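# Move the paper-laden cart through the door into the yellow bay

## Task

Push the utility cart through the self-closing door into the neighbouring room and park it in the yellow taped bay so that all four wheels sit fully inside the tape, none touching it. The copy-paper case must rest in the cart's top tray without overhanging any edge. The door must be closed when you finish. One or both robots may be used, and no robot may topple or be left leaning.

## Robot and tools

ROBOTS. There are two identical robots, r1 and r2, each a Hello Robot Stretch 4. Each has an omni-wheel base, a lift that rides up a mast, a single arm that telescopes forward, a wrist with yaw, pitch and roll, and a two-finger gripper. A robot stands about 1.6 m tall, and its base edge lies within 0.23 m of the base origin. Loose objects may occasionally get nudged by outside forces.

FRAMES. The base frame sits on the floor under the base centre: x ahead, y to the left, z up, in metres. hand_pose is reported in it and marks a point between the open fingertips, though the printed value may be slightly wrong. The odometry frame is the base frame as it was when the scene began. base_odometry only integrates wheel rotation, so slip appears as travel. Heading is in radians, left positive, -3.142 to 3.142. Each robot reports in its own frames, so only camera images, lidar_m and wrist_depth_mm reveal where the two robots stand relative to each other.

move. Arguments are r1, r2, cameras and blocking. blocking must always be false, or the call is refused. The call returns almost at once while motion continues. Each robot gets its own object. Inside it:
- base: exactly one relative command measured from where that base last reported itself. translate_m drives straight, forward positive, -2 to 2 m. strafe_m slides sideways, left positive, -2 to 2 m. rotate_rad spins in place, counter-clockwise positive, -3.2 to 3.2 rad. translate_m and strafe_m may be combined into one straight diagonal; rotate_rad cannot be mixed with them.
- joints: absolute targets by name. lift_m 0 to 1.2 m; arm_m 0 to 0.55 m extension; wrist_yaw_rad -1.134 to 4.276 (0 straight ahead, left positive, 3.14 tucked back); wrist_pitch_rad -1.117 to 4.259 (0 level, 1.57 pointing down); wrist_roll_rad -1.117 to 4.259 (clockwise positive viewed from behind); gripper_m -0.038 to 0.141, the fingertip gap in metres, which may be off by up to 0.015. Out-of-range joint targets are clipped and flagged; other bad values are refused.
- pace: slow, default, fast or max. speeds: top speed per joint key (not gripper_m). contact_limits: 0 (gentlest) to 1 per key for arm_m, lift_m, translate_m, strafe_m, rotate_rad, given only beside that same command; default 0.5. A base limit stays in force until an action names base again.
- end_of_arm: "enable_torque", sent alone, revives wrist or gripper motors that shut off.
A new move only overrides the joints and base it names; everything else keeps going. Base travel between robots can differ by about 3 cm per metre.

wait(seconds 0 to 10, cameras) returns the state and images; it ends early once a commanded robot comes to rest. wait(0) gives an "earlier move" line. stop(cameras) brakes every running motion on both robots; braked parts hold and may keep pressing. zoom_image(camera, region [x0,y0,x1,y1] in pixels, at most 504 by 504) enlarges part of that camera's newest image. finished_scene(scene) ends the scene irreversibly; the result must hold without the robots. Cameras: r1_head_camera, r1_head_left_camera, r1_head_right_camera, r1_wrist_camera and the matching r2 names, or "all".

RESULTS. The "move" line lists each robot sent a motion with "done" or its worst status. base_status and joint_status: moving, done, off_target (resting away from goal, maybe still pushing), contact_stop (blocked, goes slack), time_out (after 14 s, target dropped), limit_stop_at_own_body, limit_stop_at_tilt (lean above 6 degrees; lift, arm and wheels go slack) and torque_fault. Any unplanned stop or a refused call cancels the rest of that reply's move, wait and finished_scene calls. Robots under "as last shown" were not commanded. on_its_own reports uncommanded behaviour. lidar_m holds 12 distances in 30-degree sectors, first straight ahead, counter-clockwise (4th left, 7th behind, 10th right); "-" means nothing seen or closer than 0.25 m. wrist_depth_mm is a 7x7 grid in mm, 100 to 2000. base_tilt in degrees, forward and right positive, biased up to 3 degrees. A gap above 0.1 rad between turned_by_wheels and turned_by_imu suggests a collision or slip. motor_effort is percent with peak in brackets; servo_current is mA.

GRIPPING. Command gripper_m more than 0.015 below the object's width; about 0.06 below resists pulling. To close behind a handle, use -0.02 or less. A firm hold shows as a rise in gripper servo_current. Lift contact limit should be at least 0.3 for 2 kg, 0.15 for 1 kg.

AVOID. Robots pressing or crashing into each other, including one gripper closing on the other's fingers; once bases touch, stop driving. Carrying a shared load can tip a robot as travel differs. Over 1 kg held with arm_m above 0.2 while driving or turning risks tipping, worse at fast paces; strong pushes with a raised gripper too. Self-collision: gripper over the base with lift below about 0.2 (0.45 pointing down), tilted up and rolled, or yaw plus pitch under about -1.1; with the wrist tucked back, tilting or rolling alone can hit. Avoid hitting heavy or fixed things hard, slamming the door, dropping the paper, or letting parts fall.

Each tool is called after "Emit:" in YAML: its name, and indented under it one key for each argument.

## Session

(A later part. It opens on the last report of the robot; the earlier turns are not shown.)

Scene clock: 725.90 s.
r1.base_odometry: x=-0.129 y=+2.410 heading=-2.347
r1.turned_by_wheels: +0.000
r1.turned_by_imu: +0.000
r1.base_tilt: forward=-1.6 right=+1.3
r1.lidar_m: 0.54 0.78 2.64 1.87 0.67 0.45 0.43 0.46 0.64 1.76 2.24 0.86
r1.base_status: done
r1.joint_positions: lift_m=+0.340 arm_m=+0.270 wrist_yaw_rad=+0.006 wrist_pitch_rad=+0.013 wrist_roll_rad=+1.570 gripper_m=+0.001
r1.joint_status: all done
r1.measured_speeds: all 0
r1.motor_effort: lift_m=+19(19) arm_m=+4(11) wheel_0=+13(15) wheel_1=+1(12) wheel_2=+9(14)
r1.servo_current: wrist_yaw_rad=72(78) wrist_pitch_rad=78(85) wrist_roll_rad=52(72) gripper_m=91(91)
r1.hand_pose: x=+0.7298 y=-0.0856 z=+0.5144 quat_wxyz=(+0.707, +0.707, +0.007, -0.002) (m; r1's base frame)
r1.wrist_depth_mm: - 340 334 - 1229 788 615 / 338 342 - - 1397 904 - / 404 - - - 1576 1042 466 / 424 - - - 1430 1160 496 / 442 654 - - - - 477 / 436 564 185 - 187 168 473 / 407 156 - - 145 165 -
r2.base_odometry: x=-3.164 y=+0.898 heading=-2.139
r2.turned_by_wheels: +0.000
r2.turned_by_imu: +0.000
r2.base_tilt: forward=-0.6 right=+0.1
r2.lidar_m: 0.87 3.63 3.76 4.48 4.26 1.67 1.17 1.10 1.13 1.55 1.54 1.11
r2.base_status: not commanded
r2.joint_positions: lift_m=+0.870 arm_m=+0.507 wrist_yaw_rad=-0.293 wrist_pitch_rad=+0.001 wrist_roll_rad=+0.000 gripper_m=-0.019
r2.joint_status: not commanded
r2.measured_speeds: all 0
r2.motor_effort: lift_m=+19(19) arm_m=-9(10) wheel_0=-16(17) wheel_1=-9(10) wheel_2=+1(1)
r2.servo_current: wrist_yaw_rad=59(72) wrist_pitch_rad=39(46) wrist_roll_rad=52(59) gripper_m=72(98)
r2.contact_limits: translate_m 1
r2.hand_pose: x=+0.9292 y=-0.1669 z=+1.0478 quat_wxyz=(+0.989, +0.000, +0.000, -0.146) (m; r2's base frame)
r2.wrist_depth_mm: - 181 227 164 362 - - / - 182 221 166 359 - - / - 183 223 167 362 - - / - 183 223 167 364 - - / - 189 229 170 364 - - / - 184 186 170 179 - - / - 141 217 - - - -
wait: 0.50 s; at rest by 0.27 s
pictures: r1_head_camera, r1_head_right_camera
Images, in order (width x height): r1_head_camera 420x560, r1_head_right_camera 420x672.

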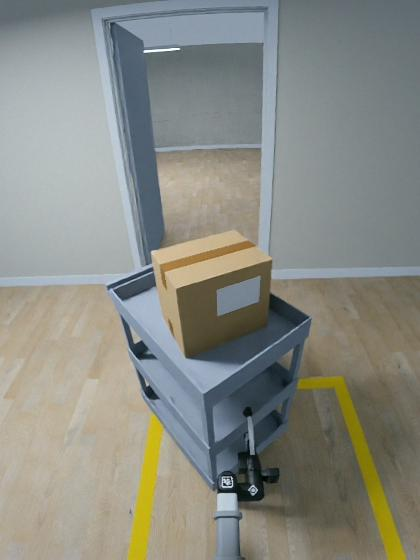

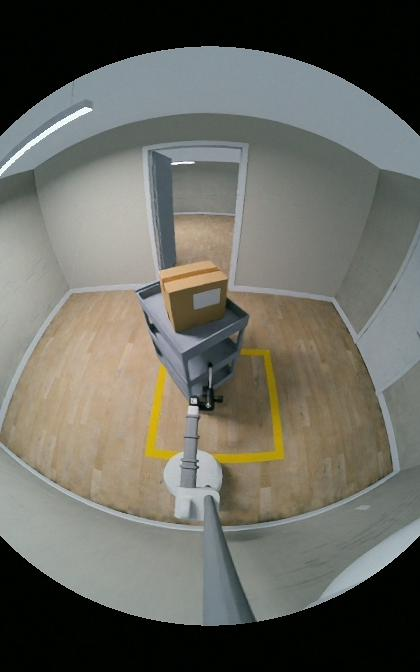

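Emit:
move:
  blocking: false
  cameras: []
  r1: {"joints":{"gripper_m":0.141}}

Emit:
wait:
  seconds: 2.5
  cameras: []

Emit:
move:
  blocking: false
  cameras: []
  r1: {"joints":{"arm_m":0.08},"pace":"slow"}

Emit:
wait:
  seconds: 3
  cameras: ["r1_head_camera"]

Emit:
move:
  blocking: false
  cameras: []
  r1: {"base":{"translate_m":-0.08,"strafe_m":-0.60}}

Emit:
wait:
  seconds: 5
  cameras: []

Emit:
move:
  blocking: false
  cameras: []
  r1: {"base":{"rotate_rad":0.66}}

Emit:
wait:
  seconds: 4
  cameras: ["r1_head_camera","r1_wrist_camera","r1_head_left_camera"]

Scene clock: 744.93 s.
move: r1 moving
r1.base_odometry: x=-0.129 y=+2.410 heading=-2.348
r1.turned_by_wheels: +0.000
r1.turned_by_imu: -0.002
r1.base_tilt: forward=-1.5 right=+1.3
r1.lidar_m: 0.56 0.79 2.63 1.89 0.66 0.45 0.43 0.45 0.65 1.75 2.20 0.83
r1.base_status: not commanded
r1.joint_positions: lift_m=+0.340 arm_m=+0.270 wrist_yaw_rad=+0.006 wrist_pitch_rad=+0.013 wrist_roll_rad=+1.570 gripper_m=+0.020
r1.joint_status: gripper_m moving
r1.measured_speeds: translate_m=+0.000 strafe_m=+0.000 rotate_rad=-0.003 lift_m=+0.000 arm_m=+0.000 wrist_yaw_rad=+0.000 wrist_pitch_rad=+0.000 wrist_roll_rad=+0.000
r1.motor_effort: lift_m=+19(19) arm_m=+4(4) wheel_0=+11(13) wheel_1=+1(2) wheel_2=+6(9)
r1.servo_current: wrist_yaw_rad=78(78) wrist_pitch_rad=65(72) wrist_roll_rad=39(72) gripper_m=59(72)
r1.hand_pose: x=+0.7298 y=-0.0856 z=+0.5144 quat_wxyz=(+0.707, +0.707, +0.007, -0.002) (m; r1's base frame)
r1.wrist_depth_mm: - - 340 - 1255 798 370 / 340 345 345 - 1281 904 - / 404 - - - 1537 1042 466 / 421 - - - 1430 1118 492 / 442 654 - - 1430 - 477 / 430 564 186 - 186 168 477 / 427 153 - - 153 168 -
r2: as last shown
r2.turned_by_imu: +0.003
r2.base_tilt: forward=-0.6 right=+0.0
r2.lidar_m: 0.89 3.63 3.73 4.48 4.25 1.65 1.18 1.09 1.15 1.55 1.53 1.11
r2.motor_effort: lift_m=+19(19) arm_m=-9(10) wheel_0=-16(17) wheel_1=-9(9) wheel_2=+1(1)
r2.servo_current: wrist_yaw_rad=52(65) wrist_pitch_rad=46(52) wrist_roll_rad=59(59) gripper_m=85(85)
r2.contact_limits: translate_m 1
r2.wrist_depth_mm: - 181 227 164 359 - - / - 182 221 166 359 - - / - 182 222 166 359 - - / - 183 223 167 362 - - / - 189 230 169 366 - - / - 184 186 170 179 - - / - 141 217 - - - -
pictures: none
No camera images: "cameras" was empty.

Scene clock: 746.77 s.
earlier move: r1 done
r1.base_odometry: x=-0.129 y=+2.410 heading=-2.348
r1.turned_by_wheels: -0.001
r1.turned_by_imu: -0.001
r1.base_tilt: forward=-1.6 right=+1.3
r1.lidar_m: 0.57 0.77 2.64 1.89 0.65 0.46 0.44 0.45 0.67 1.78 2.24 0.83
r1.base_status: not commanded
r1.joint_positions: lift_m=+0.340 arm_m=+0.270 wrist_yaw_rad=+0.003 wrist_pitch_rad=+0.007 wrist_roll_rad=+1.570 gripper_m=+0.141
r1.joint_status: all done
r1.measured_speeds: all 0
r1.motor_effort: lift_m=+19(19) arm_m=+4(4) wheel_0=+5(13) wheel_1=+1(2) wheel_2=+2(9)
r1.servo_current: wrist_yaw_rad=52(78) wrist_pitch_rad=59(72) wrist_roll_rad=39(72) gripper_m=46(91)
r1.hand_pose: x=+0.7295 y=-0.0867 z=+0.5161 quat_wxyz=(+0.707, +0.707, +0.003, -0.002) (m; r1's base frame)
r1.wrist_depth_mm: - - - - 1708 946 683 / 355 362 359 - 364 373 377 / 402 - - - 1576 1025 - / 418 - - - 1576 1138 496 / 397 569 - - - 1229 496 / 410 210 183 - 183 195 496 / 387 484 - 142 - 691 496
r2.base_odometry: x=-3.164 y=+0.898 heading=-2.139
r2.turned_by_wheels: +0.000
r2.turned_by_imu: +0.000
r2.base_tilt: forward=-0.6 right=+0.1
r2.lidar_m: 0.87 3.65 3.73 4.52 4.27 1.64 1.14 1.10 1.16 1.52 1.52 1.09
r2.base_status: not commanded
r2.joint_positions: lift_m=+0.870 arm_m=+0.507 wrist_yaw_rad=-0.293 wrist_pitch_rad=+0.001 wrist_roll_rad=+0.000 gripper_m=-0.019
r2.joint_status: not commanded
r2.measured_speeds: all 0
r2.motor_effort: lift_m=+19(19) arm_m=-9(10) wheel_0=-17(17) wheel_1=-9(10) wheel_2=+0(1)
r2.servo_current: wrist_yaw_rad=65(65) wrist_pitch_rad=39(52) wrist_roll_rad=52(59) gripper_m=85(85)
r2.contact_limits: translate_m 1
r2.hand_pose: x=+0.9292 y=-0.1669 z=+1.0478 quat_wxyz=(+0.989, +0.000, +0.000, -0.146) (m; r2's base frame)
r2.wrist_depth_mm: - 182 227 165 359 - - / - 182 222 166 359 - - / - 183 222 167 364 - - / - 184 224 167 362 - - / - 188 229 169 362 - - / - 185 187 170 179 - - / - 141 216 - - - -
wait: 1.83 of 2.5 s (r1 has come to rest)
pictures: none
No camera images: "cameras" was empty.

Scene clock: 747.27 s.
move: r1 moving
r1.base_odometry: x=-0.129 y=+2.410 heading=-2.348
r1.turned_by_wheels: +0.000
r1.turned_by_imu: +0.000
r1.base_tilt: forward=-1.6 right=+1.3
r1.lidar_m: 0.56 0.77 2.65 1.87 0.65 0.48 0.44 0.45 0.63 1.79 2.22 0.83
r1.base_status: not commanded
r1.joint_positions: lift_m=+0.340 arm_m=+0.257 wrist_yaw_rad=+0.003 wrist_pitch_rad=+0.007 wrist_roll_rad=+1.570 gripper_m=+0.141
r1.joint_status: arm_m moving
r1.measured_speeds: translate_m=+0.000 strafe_m=+0.000 rotate_rad=+0.000 lift_m=+0.000 arm_m=-0.049 wrist_yaw_rad=+0.000 wrist_pitch_rad=-0.001 wrist_roll_rad=+0.000
r1.motor_effort: lift_m=+19(19) arm_m=-6(7) wheel_0=+5(6) wheel_1=+1(2) wheel_2=+2(2)
r1.servo_current: wrist_yaw_rad=46(59) wrist_pitch_rad=46(52) wrist_roll_rad=52(52) gripper_m=39(46)
r1.hand_pose: x=+0.7169 y=-0.0867 z=+0.5162 quat_wxyz=(+0.707, +0.707, +0.003, -0.002) (m; r1's base frame)
r1.wrist_depth_mm: - - - - 1618 1008 715 / 364 366 370 - 379 382 377 / 399 - - - 1576 1025 - / 421 - - - 1618 1118 492 / 394 574 - - - 1229 496 / 407 209 - - 182 194 496 / 387 484 - 143 - 741 500
r2: as last shown
r2.lidar_m: 0.88 3.61 3.73 4.51 4.28 1.67 1.18 1.11 1.14 1.55 1.54 1.09
r2.motor_effort: lift_m=+19(19) arm_m=-9(10) wheel_0=-17(17) wheel_1=-9(10) wheel_2=+1(1)
r2.servo_current: wrist_yaw_rad=59(65) wrist_pitch_rad=39(46) wrist_roll_rad=46(52) gripper_m=85(91)
r2.contact_limits: translate_m 1
r2.wrist_depth_mm: - 181 226 164 357 - - / - 182 222 166 362 - - / - 183 222 167 362 - - / - 183 223 167 362 - - / - 189 229 169 366 - - / - 184 187 171 179 - - / - 141 216 - - - -
pictures: none
No camera images: "cameras" was empty.

Scene clock: 749.97 s.
earlier move: r1 done
r1.base_odometry: x=-0.129 y=+2.410 heading=-2.348
r1.turned_by_wheels: +0.000
r1.turned_by_imu: +0.000
r1.base_tilt: forward=-1.6 right=+1.3
r1.lidar_m: 0.56 0.76 2.64 1.88 0.65 0.46 0.43 0.47 0.66 1.76 2.21 0.84
r1.base_status: not commanded
r1.joint_positions: lift_m=+0.340 arm_m=+0.080 wrist_yaw_rad=+0.003 wrist_pitch_rad=+0.007 wrist_roll_rad=+1.570 gripper_m=+0.141
r1.joint_status: all done
r1.measured_speeds: all 0
r1.motor_effort: lift_m=+19(19) arm_m=-5(7) wheel_0=+5(6) wheel_1=+1(2) wheel_2=+2(2)
r1.servo_current: wrist_yaw_rad=65(72) wrist_pitch_rad=46(59) wrist_roll_rad=46(65) gripper_m=46(52)
r1.hand_pose: x=+0.5396 y=-0.0867 z=+0.5163 quat_wxyz=(+0.707, +0.707, +0.003, -0.001) (m; r1's base frame)
r1.wrist_depth_mm: - - - - 1863 1078 723 / - - - - 1499 842 683 / 496 580 - - 1756 1205 492 / 442 574 - - - - 439 / 413 564 - - - - 500 / 410 209 - - 210 194 496 / 399 480 - 142 1661 854 -
r2.base_odometry: x=-3.164 y=+0.898 heading=-2.139
r2.turned_by_wheels: +0.000
r2.turned_by_imu: +0.000
r2.base_tilt: forward=-0.6 right=+0.1
r2.lidar_m: 0.87 3.63 3.76 4.47 4.26 1.67 1.16 1.10 1.16 1.54 1.53 1.08
r2.base_status: not commanded
r2.joint_positions: lift_m=+0.870 arm_m=+0.507 wrist_yaw_rad=-0.293 wrist_pitch_rad=+0.001 wrist_roll_rad=+0.000 gripper_m=-0.019
r2.joint_status: not commanded
r2.measured_speeds: all 0
r2.motor_effort: lift_m=+19(20) arm_m=-9(10) wheel_0=-17(17) wheel_1=-9(10) wheel_2=+1(1)
r2.servo_current: wrist_yaw_rad=52(65) wrist_pitch_rad=39(46) wrist_roll_rad=59(59) gripper_m=78(91)
r2.contact_limits: translate_m 1
r2.hand_pose: x=+0.9292 y=-0.1669 z=+1.0478 quat_wxyz=(+0.989, +0.000, +0.000, -0.146) (m; r2's base frame)
r2.wrist_depth_mm: - 181 227 165 362 - - / - 182 221 166 357 - - / - 183 222 167 362 - - / - 183 222 167 364 - - / - 189 230 169 362 - - / - 183 186 170 179 - - / - 141 217 - - - -
wait: 2.70 of 3 s (r1 has come to rest)
pictures: r1_head_camera
Images, in order (width x height): r1_head_camera 420x560.

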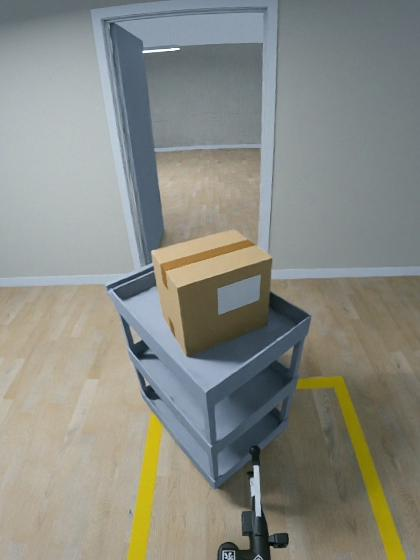

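Scene clock: 750.47 s.
move: r1 moving
r1.base_odometry: x=-0.150 y=+2.437 heading=-2.348
r1.turned_by_wheels: +0.000
r1.turned_by_imu: +0.000
r1.base_tilt: forward=-1.6 right=+1.3
r1.lidar_m: 0.58 0.70 2.67 1.86 0.64 0.46 0.44 0.46 0.63 1.74 2.19 0.88
r1.base_status: translate_m moving; strafe_m moving
r1.joint_positions: lift_m=+0.340 arm_m=+0.080 wrist_yaw_rad=+0.003 wrist_pitch_rad=+0.007 wrist_roll_rad=+1.570 gripper_m=+0.141
r1.joint_status: not commanded
r1.measured_speeds: translate_m=-0.019 strafe_m=-0.130 rotate_rad=-0.001 lift_m=+0.000 arm_m=+0.000 wrist_yaw_rad=+0.000 wrist_pitch_rad=+0.000 wrist_roll_rad=+0.000
r1.motor_effort: lift_m=+19(19) arm_m=-5(5) wheel_0=+8(10) wheel_1=-8(10) wheel_2=+4(6)
r1.servo_current: wrist_yaw_rad=33(65) wrist_pitch_rad=52(52) wrist_roll_rad=39(52) gripper_m=46(52)
r1.hand_pose: x=+0.5396 y=-0.0867 z=+0.5163 quat_wxyz=(+0.707, +0.707, +0.003, -0.001) (m; r1's base frame)
r1.wrist_depth_mm: - - - - 1921 1098 715 / - - - - 1983 1098 715 / 535 549 - 549 1537 554 535 / 459 621 - - - - 452 / 418 559 - - - - 421 / 407 210 976 - 191 195 500 / 404 477 - 142 1661 878 -
r2: as last shown
r2.base_tilt: forward=-0.5 right=+0.1
r2.lidar_m: 0.88 3.63 3.74 4.50 4.28 1.65 1.18 1.10 1.14 1.53 1.54 1.10
r2.motor_effort: lift_m=+19(19) arm_m=-9(10) wheel_0=-17(17) wheel_1=-9(10) wheel_2=+1(1)
r2.servo_current: wrist_yaw_rad=59(65) wrist_pitch_rad=46(46) wrist_roll_rad=52(59) gripper_m=85(85)
r2.contact_limits: translate_m 1
r2.wrist_depth_mm: - 181 227 165 359 - - / - 182 220 166 359 - - / - 183 223 167 359 - - / - 183 223 167 362 - - / - 189 230 169 364 - - / - 184 186 171 179 - - / - 141 217 - - - -
pictures: none
No camera images: "cameras" was empty.

Scene clock: 753.40 s.
earlier move: r1 done
r1.base_odometry: x=-0.501 y=+2.888 heading=-2.348
r1.turned_by_wheels: +0.000
r1.turned_by_imu: -0.003
r1.base_tilt: forward=-1.6 right=+1.3
r1.lidar_m: 2.42 0.90 3.27 1.55 0.50 0.38 0.34 0.36 0.53 1.45 1.64 2.21
r1.base_status: done
r1.joint_positions: lift_m=+0.340 arm_m=+0.080 wrist_yaw_rad=+0.003 wrist_pitch_rad=+0.007 wrist_roll_rad=+1.570 gripper_m=+0.141
r1.joint_status: not commanded
r1.measured_speeds: all 0
r1.motor_effort: lift_m=+19(19) arm_m=-4(5) wheel_0=+1(10) wheel_1=+1(11) wheel_2=+3(6)
r1.servo_current: wrist_yaw_rad=59(85) wrist_pitch_rad=46(52) wrist_roll_rad=39(65) gripper_m=46(52)
r1.hand_pose: x=+0.5396 y=-0.0867 z=+0.5163 quat_wxyz=(+0.707, +0.707, +0.003, -0.001) (m; r1's base frame)
r1.wrist_depth_mm: - - - - 1921 1025 707 / - - - - 1921 1042 732 / - - - - 1983 1025 715 / - - - - - 1042 732 / - - - - - 1042 750 / - 211 - - 1808 196 741 / - - - 149 1661 1160 750
r2.base_odometry: x=-3.164 y=+0.898 heading=-2.139
r2.turned_by_wheels: +0.000
r2.turned_by_imu: +0.000
r2.base_tilt: forward=-0.6 right=+0.1
r2.lidar_m: 0.88 3.60 3.75 4.50 4.27 1.67 1.13 1.10 1.15 1.51 1.53 1.06
r2.base_status: not commanded
r2.joint_positions: lift_m=+0.870 arm_m=+0.507 wrist_yaw_rad=-0.293 wrist_pitch_rad=+0.001 wrist_roll_rad=+0.000 gripper_m=-0.019
r2.joint_status: not commanded
r2.measured_speeds: all 0
r2.motor_effort: lift_m=+19(19) arm_m=-9(10) wheel_0=-16(17) wheel_1=-10(10) wheel_2=+1(1)
r2.servo_current: wrist_yaw_rad=65(72) wrist_pitch_rad=46(46) wrist_roll_rad=52(59) gripper_m=78(91)
r2.contact_limits: translate_m 1
r2.hand_pose: x=+0.9292 y=-0.1669 z=+1.0478 quat_wxyz=(+0.989, +0.000, +0.000, -0.146) (m; r2's base frame)
r2.wrist_depth_mm: - 181 228 164 359 - - / - 182 223 166 359 - - / - 183 223 166 359 - - / - 183 224 167 364 - - / - 189 230 169 364 - - / - 184 186 170 179 - - / - 141 217 - - - -
wait: 2.93 of 5 s (r1 has come to rest)
pictures: none
No camera images: "cameras" was empty.

Scene clock: 753.90 s.
move: r1 moving
r1.base_odometry: x=-0.501 y=+2.888 heading=-2.096
r1.turned_by_wheels: +0.252
r1.turned_by_imu: +0.253
r1.base_tilt: forward=-1.6 right=+1.3
r1.lidar_m: 0.92 0.88 3.12 0.81 0.42 0.35 0.34 0.43 0.70 1.58 1.81 2.43
r1.base_status: rotate_rad moving
r1.joint_positions: lift_m=+0.340 arm_m=+0.080 wrist_yaw_rad=+0.002 wrist_pitch_rad=+0.007 wrist_roll_rad=+1.570 gripper_m=+0.141
r1.joint_status: not commanded
r1.measured_speeds: translate_m=+0.001 strafe_m=-0.001 rotate_rad=+0.978 lift_m=+0.000 arm_m=+0.000 wrist_yaw_rad=+0.000 wrist_pitch_rad=+0.000 wrist_roll_rad=+0.000
r1.motor_effort: lift_m=+19(19) arm_m=-4(5) wheel_0=-8(9) wheel_1=-5(8) wheel_2=-7(7)
r1.servo_current: wrist_yaw_rad=59(65) wrist_pitch_rad=46(59) wrist_roll_rad=52(59) gripper_m=46(46)
r1.hand_pose: x=+0.5395 y=-0.0868 z=+0.5163 quat_wxyz=(+0.707, +0.707, +0.003, -0.002) (m; r1's base frame)
r1.wrist_depth_mm: - - - - 1863 1025 707 / - - - - 1983 1025 723 / - - - - 1921 1078 732 / - - - - - 1118 741 / - - - - - 1008 741 / - 211 - - 1863 196 741 / - 691 - 143 - 654 707
r2: as last shown
r2.base_tilt: forward=-0.7 right=+0.1
r2.lidar_m: 0.88 3.62 3.72 4.49 4.26 1.71 1.16 1.11 1.12 1.54 1.55 1.09
r2.motor_effort: lift_m=+19(19) arm_m=-9(9) wheel_0=-16(17) wheel_1=-9(10) wheel_2=+1(1)
r2.servo_current: wrist_yaw_rad=59(65) wrist_pitch_rad=39(46) wrist_roll_rad=52(52) gripper_m=85(85)
r2.contact_limits: translate_m 1
r2.wrist_depth_mm: - 181 227 164 362 - - / - 182 222 166 359 - - / - 183 222 167 364 - - / - 184 223 167 364 - - / - 188 230 169 366 - - / - 183 186 171 179 - - / - 141 216 - - - -
pictures: none
No camera images: "cameras" was empty.

Scene clock: 754.83 s.
earlier move: r1 done
r1.base_odometry: x=-0.501 y=+2.888 heading=-1.688
r1.turned_by_wheels: +0.407
r1.turned_by_imu: +0.410
r1.base_tilt: forward=-1.6 right=+1.3
r1.lidar_m: 0.90 3.17 1.00 0.48 0.34 0.35 0.40 0.62 1.60 1.69 2.46 0.91
r1.base_status: done
r1.joint_positions: lift_m=+0.340 arm_m=+0.080 wrist_yaw_rad=+0.002 wrist_pitch_rad=+0.007 wrist_roll_rad=+1.570 gripper_m=+0.141
r1.joint_status: not commanded
r1.measured_speeds: all 0
r1.motor_effort: lift_m=+19(19) arm_m=-4(5) wheel_0=-1(9) wheel_1=-2(8) wheel_2=-1(7)
r1.servo_current: wrist_yaw_rad=39(65) wrist_pitch_rad=39(59) wrist_roll_rad=59(59) gripper_m=46(46)
r1.hand_pose: x=+0.5395 y=-0.0868 z=+0.5163 quat_wxyz=(+0.707, +0.707, +0.003, -0.002) (m; r1's base frame)
r1.wrist_depth_mm: - - - - 1863 1078 707 / - - - - 1983 621 683 / 732 609 - - - 627 723 / 741 603 - - - 621 732 / 759 603 - - - 621 741 / - 210 - 609 1863 196 691 / - 597 - 143 1618 1138 741
r2.base_odometry: x=-3.164 y=+0.898 heading=-2.139
r2.turned_by_wheels: +0.000
r2.turned_by_imu: +0.000
r2.base_tilt: forward=-0.6 right=+0.1
r2.lidar_m: 0.88 3.64 3.77 4.49 4.25 1.67 1.17 1.11 1.14 1.52 1.52 1.10
r2.base_status: not commanded
r2.joint_positions: lift_m=+0.870 arm_m=+0.507 wrist_yaw_rad=-0.293 wrist_pitch_rad=+0.001 wrist_roll_rad=+0.000 gripper_m=-0.019
r2.joint_status: not commanded
r2.measured_speeds: all 0
r2.motor_effort: lift_m=+19(19) arm_m=-9(10) wheel_0=-17(17) wheel_1=-9(10) wheel_2=+1(1)
r2.servo_current: wrist_yaw_rad=59(72) wrist_pitch_rad=39(46) wrist_roll_rad=46(59) gripper_m=85(91)
r2.contact_limits: translate_m 1
r2.hand_pose: x=+0.9292 y=-0.1669 z=+1.0478 quat_wxyz=(+0.989, +0.000, +0.000, -0.146) (m; r2's base frame)
r2.wrist_depth_mm: - 181 227 165 359 - - / - 182 221 166 362 - - / - 183 222 167 362 - - / - 183 223 167 362 - - / - 189 230 169 364 - - / - 183 186 171 179 - - / - 141 217 - - - -
wait: 0.93 of 4 s (r1 has come to rest)
pictures: r1_head_camera, r1_head_left_camera, r1_wrist_camera
Images, in order (width x height): r1_head_camera 420x560, r1_head_left_camera 420x672, r1_wrist_camera 616x392.

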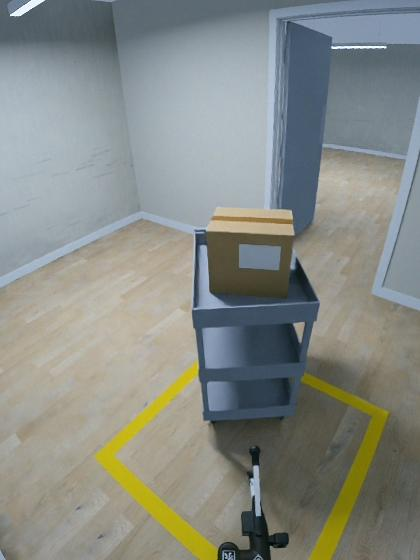

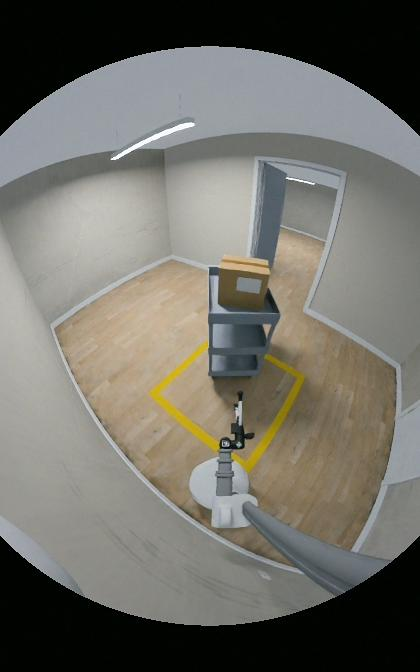

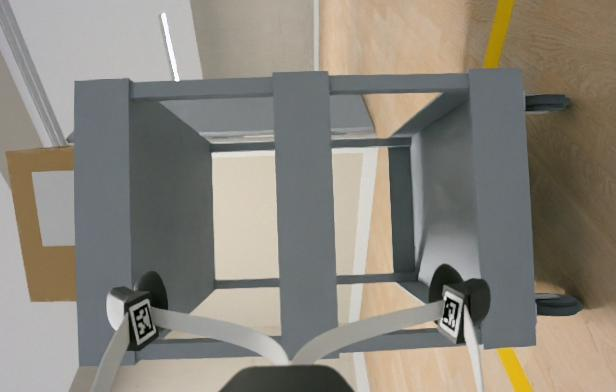

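Emit:
move:
  r1: {"joints":{"arm_m":0.40},"contact_limits":{"arm_m":0.3},"speeds":{"arm_m":0.25}}
  blocking: false
  cameras: []

Emit:
wait:
  seconds: 2
  cameras: ["r1_wrist_camera","r1_head_camera"]

Scene clock: 782.50 s.
move: r1 moving
r1.base_odometry: x=-0.501 y=+2.888 heading=-1.688
r1.turned_by_wheels: +0.000
r1.turned_by_imu: -0.002
r1.base_tilt: forward=-1.6 right=+1.3
r1.lidar_m: 0.88 3.17 1.03 0.45 0.33 0.34 0.39 0.61 1.58 1.69 2.44 0.94
r1.base_status: not commanded
r1.joint_positions: lift_m=+0.340 arm_m=+0.131 wrist_yaw_rad=+0.002 wrist_pitch_rad=+0.006 wrist_roll_rad=+1.570 gripper_m=+0.141
r1.joint_status: arm_m moving
r1.measured_speeds: translate_m=+0.000 strafe_m=+0.000 rotate_rad=+0.000 lift_m=+0.000 arm_m=+0.195 wrist_yaw_rad=+0.000 wrist_pitch_rad=+0.000 wrist_roll_rad=+0.000
r1.motor_effort: lift_m=+19(19) arm_m=+3(7) wheel_0=-2(2) wheel_1=-2(3) wheel_2=-1(1)
r1.servo_current: wrist_yaw_rad=46(72) wrist_pitch_rad=39(52) wrist_roll_rad=46(59) gripper_m=39(46)
r1.contact_limits: arm_m 0.3
r1.hand_pose: x=+0.5902 y=-0.0868 z=+0.5163 quat_wxyz=(+0.707, +0.707, +0.003, -0.001) (m; r1's base frame)
r1.wrist_depth_mm: - - - - 1808 1078 707 / - - - - 1921 842 691 / - 574 - - - 591 699 / 691 574 - - - 585 699 / 723 564 - - - 574 676 / 723 210 1118 564 211 197 647 / - 549 - 142 1863 569 668
r2: as last shown
r2.turned_by_imu: +0.004
r2.base_tilt: forward=-0.6 right=+0.2
r2.lidar_m: 0.88 3.65 3.72 4.51 4.27 1.67 1.19 1.11 1.13 1.54 1.54 1.11
r2.motor_effort: lift_m=+19(19) arm_m=-9(10) wheel_0=-17(17) wheel_1=-9(9) wheel_2=+1(1)
r2.servo_current: wrist_yaw_rad=52(59) wrist_pitch_rad=46(46) wrist_roll_rad=59(59) gripper_m=78(91)
r2.contact_limits: translate_m 1
r2.wrist_depth_mm: - 181 226 164 359 - - / - 182 221 166 359 - - / - 183 222 167 362 - - / - 183 222 167 362 - - / - 189 230 169 366 - - / - 183 186 171 180 - - / - 141 217 - - - -
pictures: none
No camera images: "cameras" was empty.

Scene clock: 784.20 s.
earlier move: r1 done
r1.base_odometry: x=-0.501 y=+2.888 heading=-1.688
r1.turned_by_wheels: +0.000
r1.turned_by_imu: +0.000
r1.base_tilt: forward=-1.5 right=+1.3
r1.lidar_m: 0.89 3.17 1.03 0.48 0.35 0.34 0.40 0.62 1.60 1.69 2.44 0.95
r1.base_status: not commanded
r1.joint_positions: lift_m=+0.340 arm_m=+0.400 wrist_yaw_rad=+0.002 wrist_pitch_rad=+0.006 wrist_roll_rad=+1.570 gripper_m=+0.141
r1.joint_status: all done
r1.measured_speeds: all 0
r1.motor_effort: lift_m=+19(19) arm_m=+5(7) wheel_0=-2(2) wheel_1=-2(3) wheel_2=-1(2)
r1.servo_current: wrist_yaw_rad=65(72) wrist_pitch_rad=46(52) wrist_roll_rad=46(65) gripper_m=46(52)
r1.contact_limits: arm_m 0.3
r1.hand_pose: x=+0.8594 y=-0.0868 z=+0.5164 quat_wxyz=(+0.707, +0.707, +0.003, -0.001) (m; r1's base frame)
r1.wrist_depth_mm: 407 - - - 1661 1060 - / 402 - - - 1537 1160 484 / 402 574 - - 1708 - 488 / 421 574 - - 1756 - 496 / 397 569 - - 1863 866 492 / 410 211 - - 190 195 492 / 389 549 - 143 1661 1160 500
r2.base_odometry: x=-3.164 y=+0.898 heading=-2.139
r2.turned_by_wheels: +0.000
r2.turned_by_imu: +0.000
r2.base_tilt: forward=-0.6 right=+0.1
r2.lidar_m: 0.88 3.63 3.76 4.48 4.26 1.66 1.17 1.11 1.15 1.52 1.54 1.11
r2.base_status: not commanded
r2.joint_positions: lift_m=+0.870 arm_m=+0.507 wrist_yaw_rad=-0.293 wrist_pitch_rad=+0.001 wrist_roll_rad=+0.000 gripper_m=-0.019
r2.joint_status: not commanded
r2.measured_speeds: all 0
r2.motor_effort: lift_m=+19(19) arm_m=-10(10) wheel_0=-17(17) wheel_1=-9(10) wheel_2=+1(1)
r2.servo_current: wrist_yaw_rad=52(65) wrist_pitch_rad=46(46) wrist_roll_rad=39(59) gripper_m=85(91)
r2.contact_limits: translate_m 1
r2.hand_pose: x=+0.9292 y=-0.1669 z=+1.0478 quat_wxyz=(+0.989, +0.000, +0.000, -0.146) (m; r2's base frame)
r2.wrist_depth_mm: - 180 227 164 357 - - / - 182 222 166 362 - - / - 183 222 167 364 - - / - 183 223 167 362 - - / - 189 229 169 364 - - / - 183 186 171 179 - - / - 141 216 - - - -
wait: 1.70 of 2 s (r1 has come to rest)
pictures: r1_head_camera, r1_wrist_camera
Images, in order (width x height): r1_head_camera 420x560, r1_wrist_camera 616x392.

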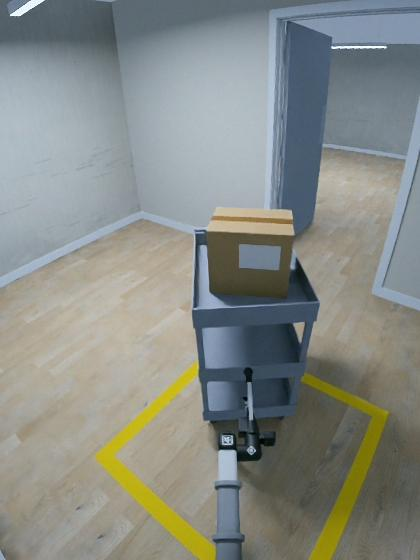

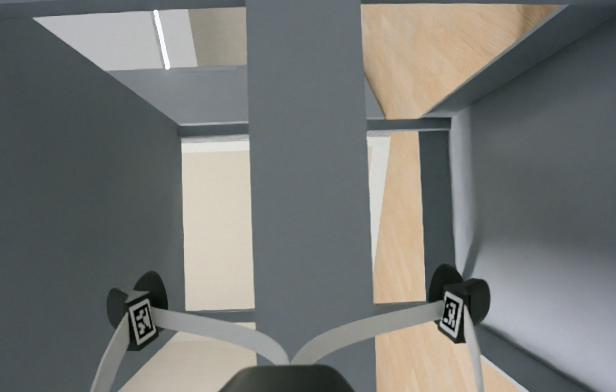

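Emit:
move:
  r1: {"joints":{"gripper_m":0.0}}
  blocking: false
  cameras: []

Emit:
wait:
  seconds: 2.5
  cameras: ["r1_wrist_camera"]

Emit:
move:
  r1: {"joints":{"arm_m":0.05},"speeds":{"arm_m":0.07},"contact_limits":{"arm_m":0.8}}
  blocking: false
  cameras: []

Emit:
wait:
  seconds: 6
  cameras: ["r1_head_camera","r1_head_right_camera"]

Scene clock: 792.67 s.
move: r1 moving
r1.base_odometry: x=-0.501 y=+2.888 heading=-1.688
r1.turned_by_wheels: +0.000
r1.turned_by_imu: -0.001
r1.base_tilt: forward=-1.6 right=+1.3
r1.lidar_m: 0.88 3.17 1.04 0.46 0.36 0.34 0.38 0.61 1.60 1.69 2.46 0.96
r1.base_status: not commanded
r1.joint_positions: lift_m=+0.340 arm_m=+0.400 wrist_yaw_rad=+0.002 wrist_pitch_rad=+0.006 wrist_roll_rad=+1.570 gripper_m=+0.130
r1.joint_status: gripper_m moving
r1.measured_speeds: all 0
r1.motor_effort: lift_m=+19(19) arm_m=+5(5) wheel_0=-1(2) wheel_1=-3(3) wheel_2=-1(1)
r1.servo_current: wrist_yaw_rad=59(65) wrist_pitch_rad=52(52) wrist_roll_rad=65(65) gripper_m=85(85)
r1.contact_limits: arm_m 0.3
r1.hand_pose: x=+0.8594 y=-0.0868 z=+0.5164 quat_wxyz=(+0.707, +0.707, +0.003, -0.001) (m; r1's base frame)
r1.wrist_depth_mm: 402 - - - 1661 1060 - / 402 - - - 1537 1205 484 / 404 580 - - 1808 - 488 / 418 580 - - 1756 - 488 / 394 569 - - 1756 866 496 / 407 210 - - 192 195 500 / 387 591 - 141 1618 1078 492
r2: as last shown
r2.turned_by_imu: +0.001
r2.lidar_m: 0.88 3.62 3.74 4.50 4.28 1.68 1.16 1.11 1.12 1.53 1.53 1.10
r2.motor_effort: lift_m=+19(19) arm_m=-9(10) wheel_0=-17(17) wheel_1=-9(10) wheel_2=+1(1)
r2.servo_current: wrist_yaw_rad=46(65) wrist_pitch_rad=39(46) wrist_roll_rad=59(59) gripper_m=85(91)
r2.contact_limits: translate_m 1
r2.wrist_depth_mm: - 181 227 165 359 - - / - 182 222 165 359 - - / - 183 223 167 364 - - / - 183 223 167 362 - - / - 189 230 169 366 - - / - 183 186 170 179 - - / - 141 217 - - - -
pictures: none
No camera images: "cameras" was empty.

Scene clock: 794.50 s.
earlier move: r1 done
r1.base_odometry: x=-0.501 y=+2.888 heading=-1.688
r1.turned_by_wheels: +0.000
r1.turned_by_imu: +0.000
r1.base_tilt: forward=-1.6 right=+1.3
r1.lidar_m: 0.87 3.15 1.02 0.47 0.35 0.35 0.39 0.62 1.60 1.69 2.44 0.95
r1.base_status: not commanded
r1.joint_positions: lift_m=+0.340 arm_m=+0.400 wrist_yaw_rad=+0.002 wrist_pitch_rad=+0.006 wrist_roll_rad=+1.570 gripper_m=+0.001
r1.joint_status: all done
r1.measured_speeds: all 0
r1.motor_effort: lift_m=+19(19) arm_m=+5(5) wheel_0=-1(2) wheel_1=-2(3) wheel_2=-1(2)
r1.servo_current: wrist_yaw_rad=39(65) wrist_pitch_rad=52(52) wrist_roll_rad=65(78) gripper_m=46(130)
r1.contact_limits: arm_m 0.3
r1.hand_pose: x=+0.8594 y=-0.0868 z=+0.5164 quat_wxyz=(+0.707, +0.707, +0.003, -0.001) (m; r1's base frame)
r1.wrist_depth_mm: 402 - - - 1618 1060 - / 404 - - - 1537 1160 480 / 399 585 - - 1708 - 488 / 418 574 - - 1756 - 492 / 394 569 - - 1863 904 492 / 407 559 193 202 181 - 500 / 387 512 182 - 145 609 492
r2.base_odometry: x=-3.164 y=+0.898 heading=-2.139
r2.turned_by_wheels: +0.000
r2.turned_by_imu: +0.000
r2.base_tilt: forward=-0.6 right=+0.1
r2.lidar_m: 0.88 3.64 3.75 4.49 4.27 1.70 1.17 1.09 1.13 1.51 1.54 1.11
r2.base_status: not commanded
r2.joint_positions: lift_m=+0.870 arm_m=+0.507 wrist_yaw_rad=-0.293 wrist_pitch_rad=+0.001 wrist_roll_rad=+0.000 gripper_m=-0.019
r2.joint_status: not commanded
r2.measured_speeds: all 0
r2.motor_effort: lift_m=+19(19) arm_m=-9(10) wheel_0=-17(17) wheel_1=-9(10) wheel_2=+1(1)
r2.servo_current: wrist_yaw_rad=52(72) wrist_pitch_rad=39(46) wrist_roll_rad=46(59) gripper_m=78(91)
r2.contact_limits: translate_m 1
r2.hand_pose: x=+0.9292 y=-0.1669 z=+1.0478 quat_wxyz=(+0.989, +0.000, +0.000, -0.146) (m; r2's base frame)
r2.wrist_depth_mm: - 181 226 165 359 - - / - 182 222 166 362 - - / - 183 222 167 362 - - / - 183 223 167 364 - - / - 189 230 169 366 - - / - 183 186 170 179 - - / - 141 217 - - - -
wait: 1.83 of 2.5 s (r1 has come to rest)
pictures: r1_wrist_camera
Images, in order (width x height): r1_wrist_camera 616x392.

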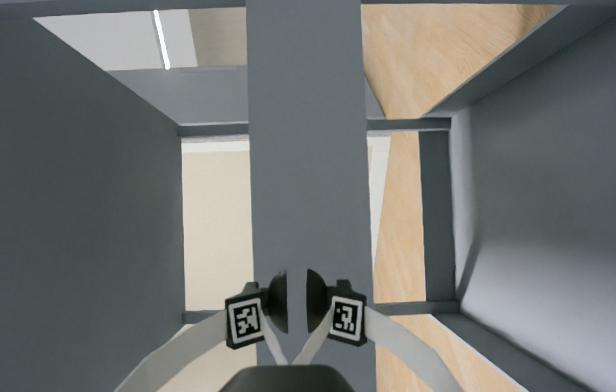

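Scene clock: 795.00 s.
move: r1 moving
r1.base_odometry: x=-0.501 y=+2.888 heading=-1.688
r1.turned_by_wheels: +0.000
r1.turned_by_imu: +0.000
r1.base_tilt: forward=-1.6 right=+1.3
r1.lidar_m: 0.89 3.17 1.02 0.45 0.35 0.32 0.39 0.63 1.59 1.66 2.47 0.96
r1.base_status: not commanded
r1.joint_positions: lift_m=+0.340 arm_m=+0.371 wrist_yaw_rad=+0.002 wrist_pitch_rad=+0.006 wrist_roll_rad=+1.570 gripper_m=+0.001
r1.joint_status: arm_m moving
r1.measured_speeds: translate_m=+0.000 strafe_m=+0.000 rotate_rad=+0.000 lift_m=+0.000 arm_m=-0.070 wrist_yaw_rad=+0.000 wrist_pitch_rad=+0.000 wrist_roll_rad=+0.000
r1.motor_effort: lift_m=+19(19) arm_m=-5(6) wheel_0=-1(2) wheel_1=-3(3) wheel_2=-1(1)
r1.servo_current: wrist_yaw_rad=65(65) wrist_pitch_rad=46(52) wrist_roll_rad=52(65) gripper_m=52(52)
r1.contact_limits: arm_m 0.8
r1.hand_pose: x=+0.8304 y=-0.0868 z=+0.5164 quat_wxyz=(+0.707, +0.707, +0.003, -0.001) (m; r1's base frame)
r1.wrist_depth_mm: 351 - - - 1366 931 - / 402 - - - 1756 1160 488 / 399 580 - - 1756 - 488 / 415 574 - - 1756 - 492 / 392 569 - - 1808 - 496 / 407 559 191 202 182 - 496 / 387 512 187 - 146 609 500
r2: as last shown
r2.lidar_m: 0.88 3.63 3.73 4.48 4.27 1.70 1.18 1.09 1.13 1.54 1.55 1.10
r2.motor_effort: lift_m=+19(19) arm_m=-9(10) wheel_0=-17(17) wheel_1=-9(9) wheel_2=+1(1)
r2.servo_current: wrist_yaw_rad=52(72) wrist_pitch_rad=33(39) wrist_roll_rad=46(46) gripper_m=78(85)
r2.contact_limits: translate_m 1
r2.wrist_depth_mm: - 181 227 165 359 - - / - 182 221 165 359 - - / - 183 223 167 359 - - / - 183 223 167 362 - - / - 188 229 169 364 - - / - 183 186 170 180 - - / - 141 216 - - - -
pictures: none
No camera images: "cameras" was empty.

Scene clock: 799.97 s.
earlier move: r1 done
r1.base_odometry: x=-0.501 y=+2.888 heading=-1.688
r1.turned_by_wheels: +0.000
r1.turned_by_imu: +0.000
r1.base_tilt: forward=-1.6 right=+1.3
r1.lidar_m: 0.88 3.17 1.00 0.45 0.36 0.34 0.40 0.62 1.60 1.71 2.44 0.96
r1.base_status: not commanded
r1.joint_positions: lift_m=+0.340 arm_m=+0.050 wrist_yaw_rad=+0.002 wrist_pitch_rad=+0.006 wrist_roll_rad=+1.570 gripper_m=+0.001
r1.joint_status: all done
r1.measured_speeds: all 0
r1.motor_effort: lift_m=+19(19) arm_m=-4(7) wheel_0=-2(2) wheel_1=-2(3) wheel_2=-1(2)
r1.servo_current: wrist_yaw_rad=52(72) wrist_pitch_rad=46(59) wrist_roll_rad=59(65) gripper_m=46(52)
r1.contact_limits: arm_m 0.8
r1.hand_pose: x=+0.5096 y=-0.0868 z=+0.5164 quat_wxyz=(+0.707, +0.707, +0.003, -0.001) (m; r1's base frame)
r1.wrist_depth_mm: - - - - 1921 1078 723 / - - - - 1983 842 723 / - 647 - - - 654 732 / 768 634 - - - 661 732 / 788 640 - - - 647 741 / - 627 188 202 180 634 715 / - 621 183 163 146 640 732
r2.base_odometry: x=-3.164 y=+0.898 heading=-2.139
r2.turned_by_wheels: +0.000
r2.turned_by_imu: +0.001
r2.base_tilt: forward=-0.6 right=+0.1
r2.lidar_m: 0.88 3.62 3.76 4.49 4.26 1.68 1.18 1.10 1.15 1.54 1.52 1.08
r2.base_status: not commanded
r2.joint_positions: lift_m=+0.870 arm_m=+0.507 wrist_yaw_rad=-0.293 wrist_pitch_rad=+0.001 wrist_roll_rad=+0.000 gripper_m=-0.019
r2.joint_status: not commanded
r2.measured_speeds: all 0
r2.motor_effort: lift_m=+19(19) arm_m=-10(10) wheel_0=-17(17) wheel_1=-9(10) wheel_2=+1(1)
r2.servo_current: wrist_yaw_rad=59(72) wrist_pitch_rad=39(46) wrist_roll_rad=33(65) gripper_m=85(91)
r2.contact_limits: translate_m 1
r2.hand_pose: x=+0.9292 y=-0.1669 z=+1.0478 quat_wxyz=(+0.989, +0.000, +0.000, -0.146) (m; r2's base frame)
r2.wrist_depth_mm: - 181 227 165 357 - - / - 183 221 166 362 - - / - 183 222 167 362 - - / - 183 222 167 364 - - / - 189 230 170 364 - - / - 184 186 170 179 - - / - 141 216 - - - -
wait: 4.97 of 6 s (r1 has come to rest)
pictures: r1_head_camera, r1_head_right_camera
Images, in order (width x height): r1_head_camera 420x560, r1_head_right_camera 420x672.

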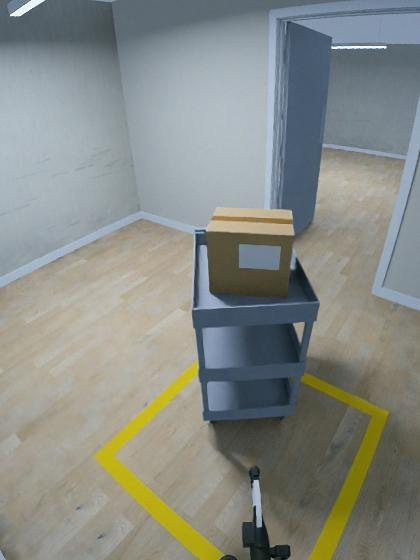

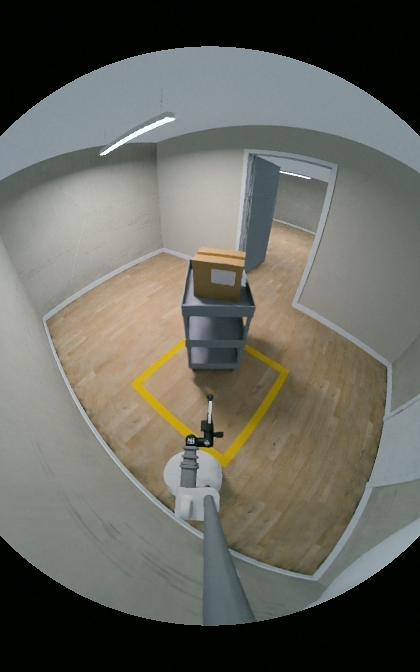

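Emit:
move:
  r1: {"joints":{"gripper_m":0.141,"arm_m":0.525},"contact_limits":{"arm_m":0.2},"speeds":{"arm_m":0.25}}
  blocking: false
  cameras: []

Emit:
wait:
  seconds: 3
  cameras: ["r1_wrist_camera","r1_head_camera"]

Scene clock: 806.10 s.
move: r1 moving
r1.base_odometry: x=-0.501 y=+2.888 heading=-1.688
r1.turned_by_wheels: +0.000
r1.turned_by_imu: +0.000
r1.base_tilt: forward=-1.6 right=+1.2
r1.lidar_m: 0.89 3.18 1.03 0.47 0.36 0.34 0.38 0.59 1.58 1.70 2.45 0.95
r1.base_status: not commanded
r1.joint_positions: lift_m=+0.340 arm_m=+0.101 wrist_yaw_rad=+0.002 wrist_pitch_rad=+0.006 wrist_roll_rad=+1.570 gripper_m=+0.019
r1.joint_status: arm_m moving; gripper_m moving
r1.measured_speeds: translate_m=+0.000 strafe_m=+0.000 rotate_rad=+0.000 lift_m=+0.000 arm_m=+0.195 wrist_yaw_rad=+0.000 wrist_pitch_rad=+0.000 wrist_roll_rad=+0.000
r1.motor_effort: lift_m=+19(19) arm_m=+5(7) wheel_0=-1(2) wheel_1=-3(3) wheel_2=-1(2)
r1.servo_current: wrist_yaw_rad=52(65) wrist_pitch_rad=46(52) wrist_roll_rad=39(52) gripper_m=65(72)
r1.contact_limits: arm_m 0.2
r1.hand_pose: x=+0.5602 y=-0.0868 z=+0.5164 quat_wxyz=(+0.707, +0.707, +0.003, -0.001) (m; r1's base frame)
r1.wrist_depth_mm: - - - - 1863 1078 707 / - - - - 1921 891 715 / - 615 - - - 621 732 / 723 603 - - - 615 741 / 750 597 - - - 609 707 / 759 591 188 205 184 603 715 / - 585 174 136 153 597 699
r2: as last shown
r2.base_tilt: forward=-0.6 right=+0.0
r2.lidar_m: 0.90 3.62 3.75 4.48 4.29 1.66 1.15 1.10 1.15 1.53 1.54 1.06
r2.motor_effort: lift_m=+19(19) arm_m=-9(10) wheel_0=-17(17) wheel_1=-9(9) wheel_2=+1(1)
r2.servo_current: wrist_yaw_rad=52(65) wrist_pitch_rad=39(46) wrist_roll_rad=39(52) gripper_m=91(91)
r2.contact_limits: translate_m 1
r2.wrist_depth_mm: - 181 226 165 359 - - / - 182 223 166 362 - - / - 183 222 167 362 - - / - 184 224 167 364 - - / - 188 229 169 364 - - / - 184 187 171 179 - - / - 141 216 - - - -
pictures: none
No camera images: "cameras" was empty.

Scene clock: 808.40 s.
earlier move: r1 done
r1.base_odometry: x=-0.501 y=+2.888 heading=-1.688
r1.turned_by_wheels: +0.000
r1.turned_by_imu: +0.000
r1.base_tilt: forward=-1.5 right=+1.3
r1.lidar_m: 0.88 3.19 1.02 0.43 0.37 0.35 0.39 0.64 1.60 1.71 2.45 0.95
r1.base_status: not commanded
r1.joint_positions: lift_m=+0.340 arm_m=+0.525 wrist_yaw_rad=+0.001 wrist_pitch_rad=+0.006 wrist_roll_rad=+1.570 gripper_m=+0.141
r1.joint_status: all done
r1.measured_speeds: all 0
r1.motor_effort: lift_m=+19(19) arm_m=+6(7) wheel_0=-1(2) wheel_1=-2(3) wheel_2=-1(2)
r1.servo_current: wrist_yaw_rad=39(65) wrist_pitch_rad=46(59) wrist_roll_rad=72(72) gripper_m=39(98)
r1.contact_limits: arm_m 0.2
r1.hand_pose: x=+0.9841 y=-0.0871 z=+0.5164 quat_wxyz=(+0.707, +0.707, +0.003, -0.002) (m; r1's base frame)
r1.wrist_depth_mm: - - - - - 991 - / 407 - - - - 1118 480 / 404 627 - - - - 488 / 421 580 - - - 788 492 / 421 569 - - - - 492 / 397 211 179 - 170 190 496 / 384 554 - 141 - 609 492
r2.base_odometry: x=-3.164 y=+0.898 heading=-2.139
r2.turned_by_wheels: +0.000
r2.turned_by_imu: +0.000
r2.base_tilt: forward=-0.6 right=+0.1
r2.lidar_m: 0.87 3.59 3.70 4.51 4.27 1.65 1.20 1.11 1.16 1.53 1.52 1.10
r2.base_status: not commanded
r2.joint_positions: lift_m=+0.870 arm_m=+0.507 wrist_yaw_rad=-0.293 wrist_pitch_rad=+0.001 wrist_roll_rad=+0.000 gripper_m=-0.019
r2.joint_status: not commanded
r2.measured_speeds: all 0
r2.motor_effort: lift_m=+19(19) arm_m=-9(10) wheel_0=-17(17) wheel_1=-9(10) wheel_2=+1(1)
r2.servo_current: wrist_yaw_rad=46(72) wrist_pitch_rad=39(46) wrist_roll_rad=46(59) gripper_m=85(91)
r2.contact_limits: translate_m 1
r2.hand_pose: x=+0.9292 y=-0.1669 z=+1.0478 quat_wxyz=(+0.989, +0.000, +0.000, -0.146) (m; r2's base frame)
r2.wrist_depth_mm: - 181 227 164 359 - - / - 182 222 166 362 - - / - 183 222 167 359 - - / - 183 223 167 362 - - / - 189 230 169 364 - - / - 184 187 171 179 - - / - 141 216 - - - -
wait: 2.30 of 3 s (r1 has come to rest)
pictures: r1_head_camera, r1_wrist_camera
Images, in order (width x height): r1_head_camera 420x560, r1_wrist_camera 616x392.

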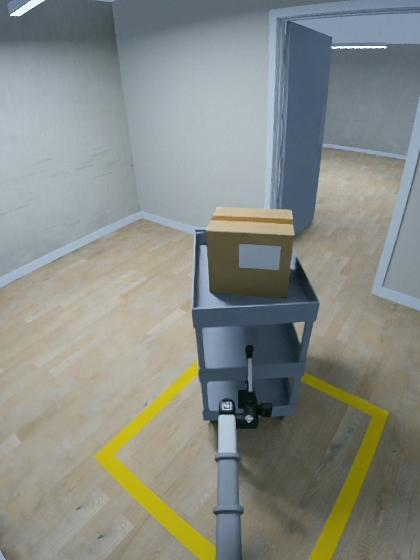

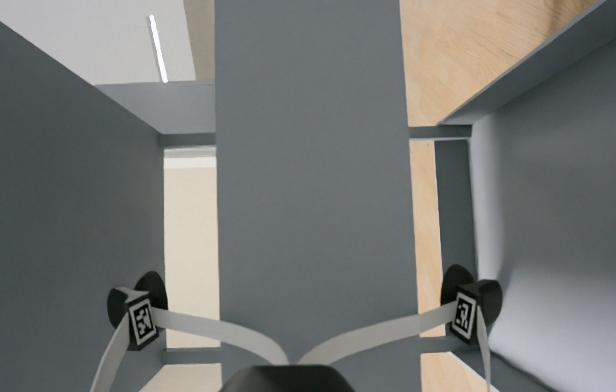

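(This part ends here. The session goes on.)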